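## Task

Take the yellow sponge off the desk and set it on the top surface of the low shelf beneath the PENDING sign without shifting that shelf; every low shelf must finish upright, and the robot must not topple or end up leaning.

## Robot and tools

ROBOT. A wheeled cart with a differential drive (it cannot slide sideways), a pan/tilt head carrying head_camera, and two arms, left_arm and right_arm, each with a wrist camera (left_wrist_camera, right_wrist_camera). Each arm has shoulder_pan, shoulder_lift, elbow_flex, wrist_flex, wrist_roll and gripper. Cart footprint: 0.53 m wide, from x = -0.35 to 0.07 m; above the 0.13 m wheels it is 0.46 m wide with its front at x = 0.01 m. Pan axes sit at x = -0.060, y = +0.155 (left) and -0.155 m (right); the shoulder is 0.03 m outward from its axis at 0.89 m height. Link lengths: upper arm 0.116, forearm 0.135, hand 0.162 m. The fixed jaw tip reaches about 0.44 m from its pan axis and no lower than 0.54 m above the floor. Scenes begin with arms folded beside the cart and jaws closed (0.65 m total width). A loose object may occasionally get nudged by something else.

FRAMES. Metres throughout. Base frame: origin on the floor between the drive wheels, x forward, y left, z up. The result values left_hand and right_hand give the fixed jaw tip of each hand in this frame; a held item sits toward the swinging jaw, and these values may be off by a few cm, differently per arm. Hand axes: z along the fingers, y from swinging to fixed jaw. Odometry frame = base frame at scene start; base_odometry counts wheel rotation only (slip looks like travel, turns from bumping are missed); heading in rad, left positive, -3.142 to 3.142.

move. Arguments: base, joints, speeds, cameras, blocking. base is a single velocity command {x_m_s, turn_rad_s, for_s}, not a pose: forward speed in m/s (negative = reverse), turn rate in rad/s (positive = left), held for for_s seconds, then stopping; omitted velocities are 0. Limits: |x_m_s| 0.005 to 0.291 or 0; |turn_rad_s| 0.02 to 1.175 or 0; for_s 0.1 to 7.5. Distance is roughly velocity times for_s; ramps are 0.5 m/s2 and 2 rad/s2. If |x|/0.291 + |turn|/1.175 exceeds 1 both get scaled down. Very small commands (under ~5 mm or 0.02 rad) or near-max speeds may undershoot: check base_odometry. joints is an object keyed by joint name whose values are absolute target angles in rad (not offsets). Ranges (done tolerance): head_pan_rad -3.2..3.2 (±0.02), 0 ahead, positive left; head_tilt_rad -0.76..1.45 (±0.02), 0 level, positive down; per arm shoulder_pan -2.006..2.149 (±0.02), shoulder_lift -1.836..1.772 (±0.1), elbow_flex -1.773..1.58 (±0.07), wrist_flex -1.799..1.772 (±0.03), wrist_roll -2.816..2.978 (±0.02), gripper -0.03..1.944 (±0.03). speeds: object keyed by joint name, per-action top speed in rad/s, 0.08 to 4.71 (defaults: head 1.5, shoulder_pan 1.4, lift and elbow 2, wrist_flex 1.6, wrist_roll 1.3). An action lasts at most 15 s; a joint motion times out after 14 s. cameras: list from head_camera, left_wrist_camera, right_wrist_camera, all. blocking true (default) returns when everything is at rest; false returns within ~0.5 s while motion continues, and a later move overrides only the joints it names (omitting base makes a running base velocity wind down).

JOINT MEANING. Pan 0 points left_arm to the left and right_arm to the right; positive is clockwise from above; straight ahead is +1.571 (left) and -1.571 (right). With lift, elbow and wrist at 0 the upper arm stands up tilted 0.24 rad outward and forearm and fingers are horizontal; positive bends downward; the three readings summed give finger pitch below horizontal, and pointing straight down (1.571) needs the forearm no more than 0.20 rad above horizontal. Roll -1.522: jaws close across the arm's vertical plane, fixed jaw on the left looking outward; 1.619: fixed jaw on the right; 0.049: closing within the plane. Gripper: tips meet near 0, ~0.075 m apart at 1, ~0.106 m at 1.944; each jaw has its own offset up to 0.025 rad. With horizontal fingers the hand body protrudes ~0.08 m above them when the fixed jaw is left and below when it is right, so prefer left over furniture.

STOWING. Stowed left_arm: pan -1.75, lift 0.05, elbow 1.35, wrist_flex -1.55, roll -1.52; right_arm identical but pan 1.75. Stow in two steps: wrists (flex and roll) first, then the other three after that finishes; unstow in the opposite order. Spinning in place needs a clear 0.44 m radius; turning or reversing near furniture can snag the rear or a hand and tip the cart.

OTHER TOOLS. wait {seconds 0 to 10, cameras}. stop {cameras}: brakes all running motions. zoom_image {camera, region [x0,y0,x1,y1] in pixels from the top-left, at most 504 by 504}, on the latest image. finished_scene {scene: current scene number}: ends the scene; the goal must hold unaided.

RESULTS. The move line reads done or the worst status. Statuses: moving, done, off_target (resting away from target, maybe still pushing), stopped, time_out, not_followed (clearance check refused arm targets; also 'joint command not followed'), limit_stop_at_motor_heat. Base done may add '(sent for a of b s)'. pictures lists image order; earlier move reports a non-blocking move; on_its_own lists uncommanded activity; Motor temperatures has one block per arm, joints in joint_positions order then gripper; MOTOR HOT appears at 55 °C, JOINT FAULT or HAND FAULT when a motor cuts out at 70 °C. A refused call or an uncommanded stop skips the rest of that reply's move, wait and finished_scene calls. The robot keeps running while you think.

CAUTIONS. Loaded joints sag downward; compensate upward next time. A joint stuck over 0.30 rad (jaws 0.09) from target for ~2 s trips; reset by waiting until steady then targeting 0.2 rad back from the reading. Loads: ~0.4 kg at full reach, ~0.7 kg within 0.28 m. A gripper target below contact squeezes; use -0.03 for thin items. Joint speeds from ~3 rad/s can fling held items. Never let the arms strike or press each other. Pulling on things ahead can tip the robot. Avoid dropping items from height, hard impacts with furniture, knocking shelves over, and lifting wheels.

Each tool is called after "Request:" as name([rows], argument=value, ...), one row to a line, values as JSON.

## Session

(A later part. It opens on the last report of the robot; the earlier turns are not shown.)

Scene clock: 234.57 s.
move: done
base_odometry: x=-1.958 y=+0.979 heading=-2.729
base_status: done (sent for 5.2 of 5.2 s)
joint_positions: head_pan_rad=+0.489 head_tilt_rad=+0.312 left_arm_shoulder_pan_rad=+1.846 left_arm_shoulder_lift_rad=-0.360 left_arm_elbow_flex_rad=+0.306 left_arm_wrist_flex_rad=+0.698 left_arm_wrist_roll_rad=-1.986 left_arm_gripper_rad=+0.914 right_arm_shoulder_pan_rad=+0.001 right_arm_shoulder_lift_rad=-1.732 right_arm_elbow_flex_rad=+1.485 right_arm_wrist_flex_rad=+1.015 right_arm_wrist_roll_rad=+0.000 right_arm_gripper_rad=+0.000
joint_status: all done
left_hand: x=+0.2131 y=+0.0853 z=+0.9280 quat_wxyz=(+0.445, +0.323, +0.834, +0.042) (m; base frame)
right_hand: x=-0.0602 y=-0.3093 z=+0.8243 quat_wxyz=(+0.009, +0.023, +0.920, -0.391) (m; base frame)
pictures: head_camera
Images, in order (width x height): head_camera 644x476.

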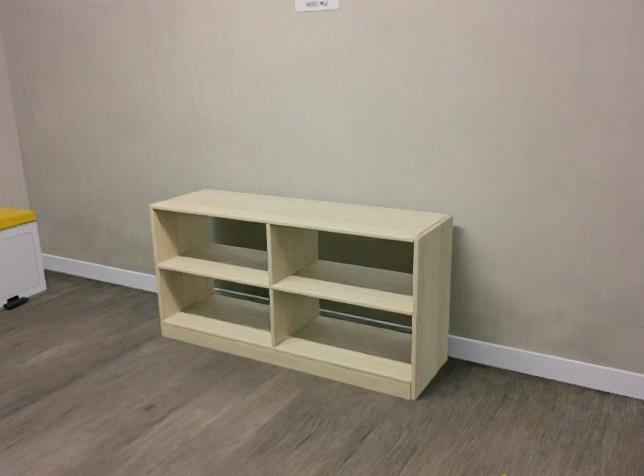

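Request:
zoom_image(camera="head_camera", region=[290, 0, 344, 16])

Request:
move(joints={"head_pan_rad":1.4,"head_tilt_rad":0.2}, cameras=["head_camera"])

Request:
move(joints={"head_pan_rad":2.2,"head_tilt_rad":0.2}, cameras=["head_camera"])

Scaled by 9.333.

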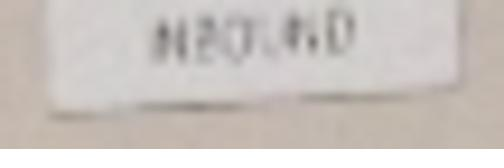

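Scene clock: 241.07 s.
move: done
base_odometry: x=-1.958 y=+0.979 heading=-2.729
base_status: not commanded
joint_positions: head_pan_rad=+1.390 head_tilt_rad=+0.212 left_arm_shoulder_pan_rad=+1.846 left_arm_shoulder_lift_rad=-0.360 left_arm_elbow_flex_rad=+0.306 left_arm_wrist_flex_rad=+0.698 left_arm_wrist_roll_rad=-1.986 left_arm_gripper_rad=+0.914 right_arm_shoulder_pan_rad=+0.001 right_arm_shoulder_lift_rad=-1.732 right_arm_elbow_flex_rad=+1.485 right_arm_wrist_flex_rad=+1.015 right_arm_wrist_roll_rad=+0.000 right_arm_gripper_rad=+0.000
joint_status: all done
left_hand: x=+0.2131 y=+0.0853 z=+0.9280 quat_wxyz=(+0.445, +0.323, +0.834, +0.042) (m; base frame)
right_hand: x=-0.0602 y=-0.3093 z=+0.8243 quat_wxyz=(+0.009, +0.023, +0.920, -0.391) (m; base frame)
pictures: head_camera
Images, in order (width x height): head_camera 644x476.

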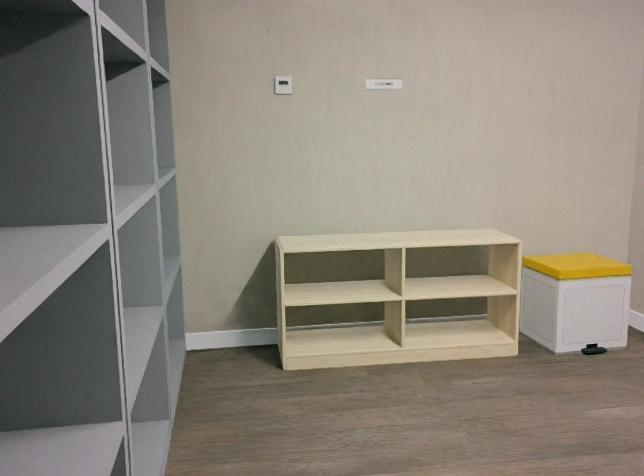

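Scene clock: 242.40 s.
move: done
base_odometry: x=-1.958 y=+0.979 heading=-2.729
base_status: not commanded
joint_positions: head_pan_rad=+2.189 head_tilt_rad=+0.212 left_arm_shoulder_pan_rad=+1.846 left_arm_shoulder_lift_rad=-0.360 left_arm_elbow_flex_rad=+0.306 left_arm_wrist_flex_rad=+0.698 left_arm_wrist_roll_rad=-1.986 left_arm_gripper_rad=+0.914 right_arm_shoulder_pan_rad=+0.001 right_arm_shoulder_lift_rad=-1.732 right_arm_elbow_flex_rad=+1.485 right_arm_wrist_flex_rad=+1.015 right_arm_wrist_roll_rad=+0.000 right_arm_gripper_rad=+0.000
joint_status: all done
left_hand: x=+0.2131 y=+0.0853 z=+0.9280 quat_wxyz=(+0.445, +0.323, +0.834, +0.042) (m; base frame)
right_hand: x=-0.0602 y=-0.3093 z=+0.8243 quat_wxyz=(+0.009, +0.023, +0.920, -0.391) (m; base frame)
pictures: head_camera
Images, in order (width x height): head_camera 644x476.

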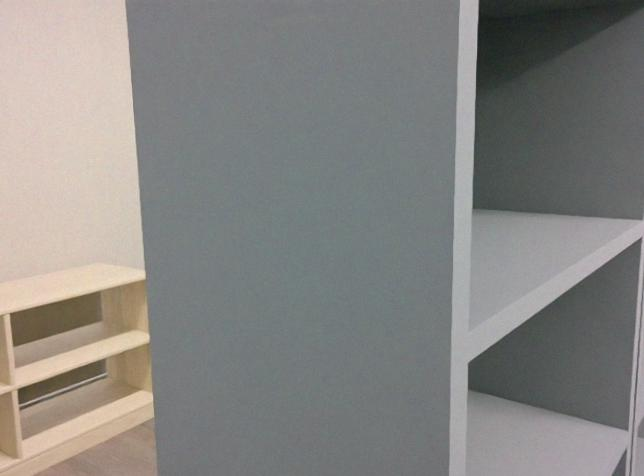

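Request:
move(joints={"head_pan_rad":1.4,"head_tilt_rad":0.2}, cameras=["head_camera"])

Request:
zoom_image(camera="head_camera", region=[354, 70, 414, 100])

Scene clock: 249.50 s.
move: done
base_odometry: x=-1.958 y=+0.979 heading=-2.729
base_status: not commanded
joint_positions: head_pan_rad=+1.410 head_tilt_rad=+0.212 left_arm_shoulder_pan_rad=+1.846 left_arm_shoulder_lift_rad=-0.360 left_arm_elbow_flex_rad=+0.306 left_arm_wrist_flex_rad=+0.698 left_arm_wrist_roll_rad=-1.986 left_arm_gripper_rad=+0.914 right_arm_shoulder_pan_rad=+0.001 right_arm_shoulder_lift_rad=-1.732 right_arm_elbow_flex_rad=+1.485 right_arm_wrist_flex_rad=+1.015 right_arm_wrist_roll_rad=+0.000 right_arm_gripper_rad=+0.000
joint_status: all done
left_hand: x=+0.2131 y=+0.0853 z=+0.9280 quat_wxyz=(+0.445, +0.323, +0.834, +0.042) (m; base frame)
right_hand: x=-0.0602 y=-0.3093 z=+0.8243 quat_wxyz=(+0.009, +0.023, +0.920, -0.391) (m; base frame)
pictures: head_camera
Images, in order (width x height): head_camera 644x476.

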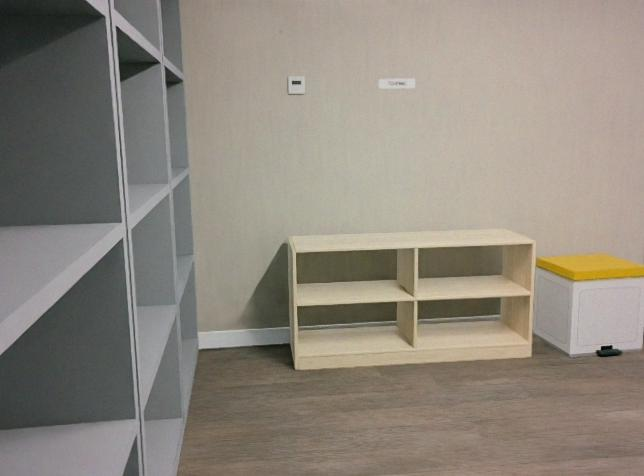

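Scaled by 8.400.

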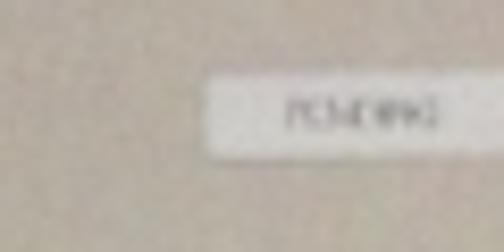

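Request:
move(base={"x_m_s":0.25,"for_s":3.6}, joints={"head_pan_rad":0.0,"head_tilt_rad":0.4})

Request:
move(base={"turn_rad_s":0.6,"for_s":2.61})

Request:
move(base={"x_m_s":0.25,"for_s":5.6}, cameras=["head_camera"])

Scene clock: 273.70 s.
move: done
base_odometry: x=-2.782 y=+0.617 heading=-2.727
base_status: done (sent for 3.6 of 3.6 s)
joint_positions: head_pan_rad=+0.009 head_tilt_rad=+0.393 left_arm_shoulder_pan_rad=+1.846 left_arm_shoulder_lift_rad=-0.360 left_arm_elbow_flex_rad=+0.306 left_arm_wrist_flex_rad=+0.698 left_arm_wrist_roll_rad=-1.986 left_arm_gripper_rad=+0.914 right_arm_shoulder_pan_rad=-0.002 right_arm_shoulder_lift_rad=-1.732 right_arm_elbow_flex_rad=+1.485 right_arm_wrist_flex_rad=+1.015 right_arm_wrist_roll_rad=+0.000 right_arm_gripper_rad=+0.000
joint_status: all done
left_hand: x=+0.2131 y=+0.0853 z=+0.9280 quat_wxyz=(+0.445, +0.323, +0.834, +0.042) (m; base frame)
right_hand: x=-0.0597 y=-0.3093 z=+0.8243 quat_wxyz=(+0.010, +0.021, +0.920, -0.390) (m; base frame)
pictures: none

Scene clock: 277.00 s.
move: done
base_odometry: x=-2.782 y=+0.617 heading=-1.167
base_status: done (sent for 2.6 of 2.6 s)
joint_positions: head_pan_rad=+0.009 head_tilt_rad=+0.393 left_arm_shoulder_pan_rad=+1.842 left_arm_shoulder_lift_rad=-0.360 left_arm_elbow_flex_rad=+0.306 left_arm_wrist_flex_rad=+0.698 left_arm_wrist_roll_rad=-1.986 left_arm_gripper_rad=+0.914 right_arm_shoulder_pan_rad=-0.002 right_arm_shoulder_lift_rad=-1.732 right_arm_elbow_flex_rad=+1.485 right_arm_wrist_flex_rad=+1.015 right_arm_wrist_roll_rad=+0.000 right_arm_gripper_rad=+0.000
joint_status: not commanded
left_hand: x=+0.2133 y=+0.0861 z=+0.9280 quat_wxyz=(+0.445, +0.322, +0.835, +0.043) (m; base frame)
right_hand: x=-0.0597 y=-0.3093 z=+0.8243 quat_wxyz=(+0.010, +0.021, +0.920, -0.390) (m; base frame)
pictures: none

Scene clock: 283.77 s.
move: done
base_odometry: x=-2.233 y=-0.671 heading=-1.168
base_status: done (sent for 5.6 of 5.6 s)
joint_positions: head_pan_rad=+0.009 head_tilt_rad=+0.393 left_arm_shoulder_pan_rad=+1.846 left_arm_shoulder_lift_rad=-0.360 left_arm_elbow_flex_rad=+0.306 left_arm_wrist_flex_rad=+0.698 left_arm_wrist_roll_rad=-1.986 left_arm_gripper_rad=+0.914 right_arm_shoulder_pan_rad=+0.001 right_arm_shoulder_lift_rad=-1.732 right_arm_elbow_flex_rad=+1.485 right_arm_wrist_flex_rad=+1.015 right_arm_wrist_roll_rad=+0.000 right_arm_gripper_rad=+0.000
joint_status: not commanded
left_hand: x=+0.2131 y=+0.0853 z=+0.9280 quat_wxyz=(+0.445, +0.323, +0.834, +0.042) (m; base frame)
right_hand: x=-0.0602 y=-0.3093 z=+0.8243 quat_wxyz=(+0.009, +0.023, +0.920, -0.391) (m; base frame)
pictures: head_camera
Images, in order (width x height): head_camera 644x476.

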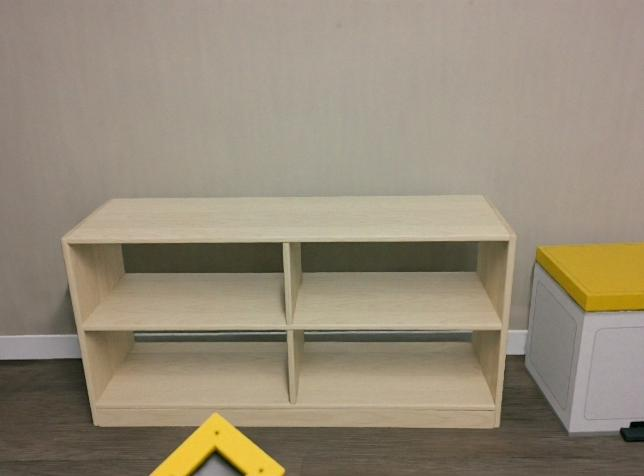

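Request:
move(base={"x_m_s":0.25,"for_s":5.0}, joints={"head_tilt_rad":1.3,"left_arm_shoulder_pan_rad":1.87}, cameras=["head_camera"])

Scene clock: 302.47 s.
move: done
base_odometry: x=-1.742 y=-1.821 heading=-1.166
base_status: done (sent for 5 of 5 s)
joint_positions: head_pan_rad=+0.009 head_tilt_rad=+1.295 left_arm_shoulder_pan_rad=+1.862 left_arm_shoulder_lift_rad=-0.360 left_arm_elbow_flex_rad=+0.306 left_arm_wrist_flex_rad=+0.698 left_arm_wrist_roll_rad=-1.986 left_arm_gripper_rad=+0.914 right_arm_shoulder_pan_rad=-0.002 right_arm_shoulder_lift_rad=-1.732 right_arm_elbow_flex_rad=+1.485 right_arm_wrist_flex_rad=+1.015 right_arm_wrist_roll_rad=+0.000 right_arm_gripper_rad=+0.000
joint_status: all done
left_hand: x=+0.2118 y=+0.0807 z=+0.9280 quat_wxyz=(+0.445, +0.330, +0.832, +0.038) (m; base frame)
right_hand: x=-0.0597 y=-0.3093 z=+0.8243 quat_wxyz=(+0.010, +0.021, +0.920, -0.390) (m; base frame)
pictures: head_camera
Images, in order (width x height): head_camera 644x476.

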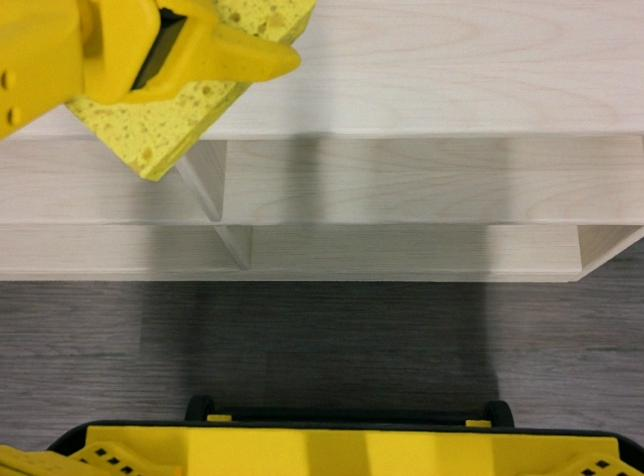

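Request:
move(base={"x_m_s":0.1,"for_s":1.75})

Request:
move(joints={"left_arm_shoulder_lift_rad":1.0,"left_arm_elbow_flex_rad":-0.04,"left_arm_wrist_flex_rad":-0.16}, speeds={"left_arm_shoulder_lift_rad":0.8,"left_arm_elbow_flex_rad":0.25,"left_arm_wrist_flex_rad":0.55}, cameras=["head_camera"])

Scene clock: 312.83 s.
move: done
base_odometry: x=-1.672 y=-1.984 heading=-1.165
base_status: done (sent for 1.77 of 1.77 s)
joint_positions: head_pan_rad=+0.009 head_tilt_rad=+1.295 left_arm_shoulder_pan_rad=+1.864 left_arm_shoulder_lift_rad=-0.360 left_arm_elbow_flex_rad=+0.306 left_arm_wrist_flex_rad=+0.698 left_arm_wrist_roll_rad=-1.986 left_arm_gripper_rad=+0.914 right_arm_shoulder_pan_rad=+0.003 right_arm_shoulder_lift_rad=-1.732 right_arm_elbow_flex_rad=+1.485 right_arm_wrist_flex_rad=+1.015 right_arm_wrist_roll_rad=+0.000 right_arm_gripper_rad=+0.000
joint_status: not commanded
left_hand: x=+0.2117 y=+0.0803 z=+0.9280 quat_wxyz=(+0.445, +0.330, +0.831, +0.038) (m; base frame)
right_hand: x=-0.0604 y=-0.3093 z=+0.8243 quat_wxyz=(+0.009, +0.024, +0.920, -0.391) (m; base frame)
pictures: none

Scene clock: 315.23 s.
move: done
base_odometry: x=-1.672 y=-1.984 heading=-1.165
base_status: not commanded
joint_positions: head_pan_rad=+0.009 head_tilt_rad=+1.295 left_arm_shoulder_pan_rad=+1.864 left_arm_shoulder_lift_rad=+1.013 left_arm_elbow_flex_rad=-0.012 left_arm_wrist_flex_rad=-0.147 left_arm_wrist_roll_rad=-1.986 left_arm_gripper_rad=+0.914 right_arm_shoulder_pan_rad=+0.003 right_arm_shoulder_lift_rad=-1.732 right_arm_elbow_flex_rad=+1.485 right_arm_wrist_flex_rad=+1.015 right_arm_wrist_roll_rad=+0.000 right_arm_gripper_rad=+0.000
joint_status: all done
left_hand: x=+0.2539 y=+0.0676 z=+0.7001 quat_wxyz=(+0.349, +0.346, +0.870, +0.030) (m; base frame)
right_hand: x=-0.0604 y=-0.3093 z=+0.8243 quat_wxyz=(+0.009, +0.024, +0.920, -0.391) (m; base frame)
pictures: head_camera
Images, in order (width x height): head_camera 644x476.

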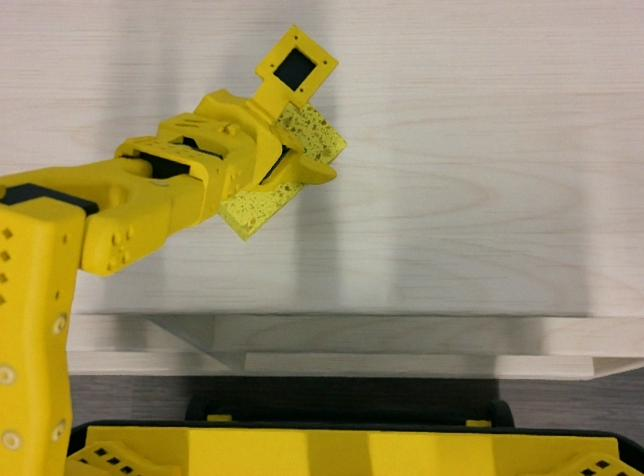

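Request:
move(joints={"left_arm_shoulder_lift_rad":1.4,"left_arm_elbow_flex_rad":-0.48,"left_arm_wrist_flex_rad":-0.13}, speeds={"left_arm_shoulder_lift_rad":0.35,"left_arm_elbow_flex_rad":0.4,"left_arm_wrist_flex_rad":0.1})

Request:
move(joints={"left_arm_shoulder_lift_rad":1.56,"left_arm_elbow_flex_rad":-0.48,"left_arm_wrist_flex_rad":-0.24}, speeds={"left_arm_shoulder_lift_rad":0.2,"left_arm_wrist_flex_rad":0.15})

Request:
move(joints={"left_arm_shoulder_lift_rad":1.63}, speeds={"left_arm_shoulder_lift_rad":0.15}, cameras=["head_camera"])

Scene clock: 323.90 s.
move: done
base_odometry: x=-1.672 y=-1.984 heading=-1.165
base_status: not commanded
joint_positions: head_pan_rad=+0.009 head_tilt_rad=+1.295 left_arm_shoulder_pan_rad=+1.864 left_arm_shoulder_lift_rad=+1.415 left_arm_elbow_flex_rad=-0.450 left_arm_wrist_flex_rad=-0.131 left_arm_wrist_roll_rad=-1.986 left_arm_gripper_rad=+0.914 right_arm_shoulder_pan_rad=+0.003 right_arm_shoulder_lift_rad=-1.732 right_arm_elbow_flex_rad=+1.485 right_arm_wrist_flex_rad=+1.015 right_arm_wrist_roll_rad=+0.000 right_arm_gripper_rad=+0.000
joint_status: all done
left_hand: x=+0.2652 y=+0.0642 z=+0.6594 quat_wxyz=(+0.359, +0.345, +0.867, +0.031) (m; base frame)
right_hand: x=-0.0604 y=-0.3093 z=+0.8243 quat_wxyz=(+0.009, +0.024, +0.920, -0.391) (m; base frame)
pictures: none

Scene clock: 325.07 s.
move: done
base_odometry: x=-1.672 y=-1.984 heading=-1.165
base_status: not commanded
joint_positions: head_pan_rad=+0.009 head_tilt_rad=+1.295 left_arm_shoulder_pan_rad=+1.864 left_arm_shoulder_lift_rad=+1.502 left_arm_elbow_flex_rad=-0.481 left_arm_wrist_flex_rad=-0.239 left_arm_wrist_roll_rad=-1.977 left_arm_gripper_rad=+0.914 right_arm_shoulder_pan_rad=+0.004 right_arm_shoulder_lift_rad=-1.732 right_arm_elbow_flex_rad=+1.485 right_arm_wrist_flex_rad=+1.015 right_arm_wrist_roll_rad=+0.000 right_arm_gripper_rad=+0.000
joint_status: all done
left_hand: x=+0.2634 y=+0.0647 z=+0.6506 quat_wxyz=(+0.383, +0.337, +0.860, +0.031) (m; base frame)
right_hand: x=-0.0607 y=-0.3093 z=+0.8243 quat_wxyz=(+0.009, +0.024, +0.920, -0.391) (m; base frame)
pictures: none

Scene clock: 325.87 s.
move: off_target
base_odometry: x=-1.672 y=-1.984 heading=-1.165
base_status: not commanded
joint_positions: head_pan_rad=+0.009 head_tilt_rad=+1.295 left_arm_shoulder_pan_rad=+1.864 left_arm_shoulder_lift_rad=+1.518 left_arm_elbow_flex_rad=-0.492 left_arm_wrist_flex_rad=-0.242 left_arm_wrist_roll_rad=-1.977 left_arm_gripper_rad=+0.914 right_arm_shoulder_pan_rad=+0.004 right_arm_shoulder_lift_rad=-1.732 right_arm_elbow_flex_rad=+1.485 right_arm_wrist_flex_rad=+1.015 right_arm_wrist_roll_rad=+0.000 right_arm_gripper_rad=+0.000
joint_status: left_arm_shoulder_lift_rad off_target (ended at +1.517, target +1.630)
left_hand: x=+0.2624 y=+0.0650 z=+0.6483 quat_wxyz=(+0.382, +0.337, +0.860, +0.031) (m; base frame)
right_hand: x=-0.0607 y=-0.3093 z=+0.8243 quat_wxyz=(+0.009, +0.024, +0.920, -0.391) (m; base frame)
pictures: head_camera
Images, in order (width x height): head_camera 644x476.

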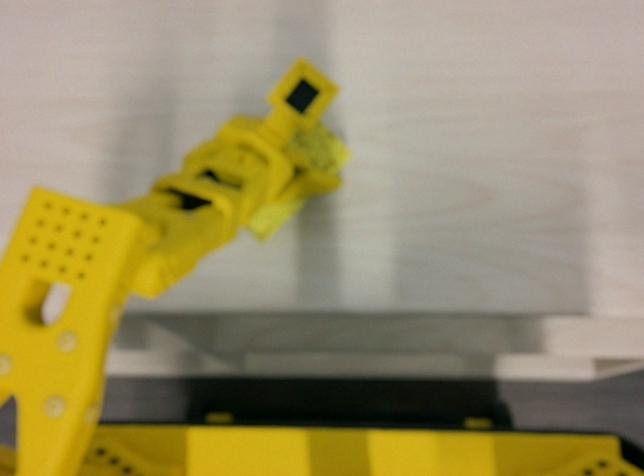

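Contact as before.

Request:
move(joints={"left_arm_gripper_rad":1.25})

Request:
move(joints={"left_arm_gripper_rad":1.9})

Request:
move(joints={"left_arm_shoulder_lift_rad":1.1,"left_arm_elbow_flex_rad":-0.48,"left_arm_wrist_flex_rad":0.0,"head_pan_rad":0.2,"head_tilt_rad":1.1}, speeds={"left_arm_shoulder_lift_rad":0.3,"left_arm_wrist_flex_rad":0.2}, cameras=["head_camera"])

Scene clock: 331.77 s.
move: done
base_odometry: x=-1.672 y=-1.984 heading=-1.165
base_status: not commanded
joint_positions: head_pan_rad=+0.009 head_tilt_rad=+1.295 left_arm_shoulder_pan_rad=+1.862 left_arm_shoulder_lift_rad=+1.553 left_arm_elbow_flex_rad=-0.500 left_arm_wrist_flex_rad=-0.247 left_arm_wrist_roll_rad=-1.977 left_arm_gripper_rad=+1.246 right_arm_shoulder_pan_rad=+0.003 right_arm_shoulder_lift_rad=-1.732 right_arm_elbow_flex_rad=+1.485 right_arm_wrist_flex_rad=+1.015 right_arm_wrist_roll_rad=+0.000 right_arm_gripper_rad=+0.000
joint_status: all done
left_hand: x=+0.2563 y=+0.0674 z=+0.6397 quat_wxyz=(+0.372, +0.338, +0.864, +0.030) (m; base frame)
right_hand: x=-0.0604 y=-0.3093 z=+0.8243 quat_wxyz=(+0.009, +0.024, +0.920, -0.391) (m; base frame)
pictures: none

Scene clock: 332.63 s.
move: done
base_odometry: x=-1.672 y=-1.984 heading=-1.165
base_status: not commanded
joint_positions: head_pan_rad=+0.009 head_tilt_rad=+1.295 left_arm_shoulder_pan_rad=+1.862 left_arm_shoulder_lift_rad=+1.587 left_arm_elbow_flex_rad=-0.500 left_arm_wrist_flex_rad=-0.247 left_arm_wrist_roll_rad=-1.977 left_arm_gripper_rad=+1.893 right_arm_shoulder_pan_rad=+0.003 right_arm_shoulder_lift_rad=-1.732 right_arm_elbow_flex_rad=+1.485 right_arm_wrist_flex_rad=+1.015 right_arm_wrist_roll_rad=+0.000 right_arm_gripper_rad=+0.000
joint_status: all done
left_hand: x=+0.2479 y=+0.0699 z=+0.6298 quat_wxyz=(+0.356, +0.340, +0.870, +0.029) (m; base frame)
right_hand: x=-0.0604 y=-0.3093 z=+0.8243 quat_wxyz=(+0.009, +0.024, +0.920, -0.391) (m; base frame)
pictures: none

Scene clock: 334.90 s.
move: done
base_odometry: x=-1.672 y=-1.984 heading=-1.165
base_status: not commanded
joint_positions: head_pan_rad=+0.189 head_tilt_rad=+1.114 left_arm_shoulder_pan_rad=+1.862 left_arm_shoulder_lift_rad=+1.168 left_arm_elbow_flex_rad=-0.480 left_arm_wrist_flex_rad=-0.003 left_arm_wrist_roll_rad=-1.977 left_arm_gripper_rad=+1.893 right_arm_shoulder_pan_rad=+0.003 right_arm_shoulder_lift_rad=-1.732 right_arm_elbow_flex_rad=+1.485 right_arm_wrist_flex_rad=+1.015 right_arm_wrist_roll_rad=+0.000 right_arm_gripper_rad=+0.000
joint_status: all done
left_hand: x=+0.3048 y=+0.0528 z=+0.7316 quat_wxyz=(+0.427, +0.329, +0.842, +0.035) (m; base frame)
right_hand: x=-0.0604 y=-0.3093 z=+0.8243 quat_wxyz=(+0.009, +0.024, +0.920, -0.391) (m; base frame)
pictures: head_camera
Images, in order (width x height): head_camera 644x476.

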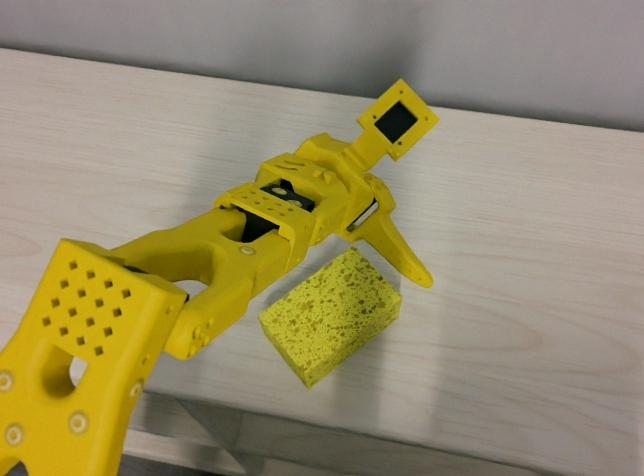

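Sponge is on the shelf.

Request:
finished_scene(scene=3)

The scene is finished: the task was done.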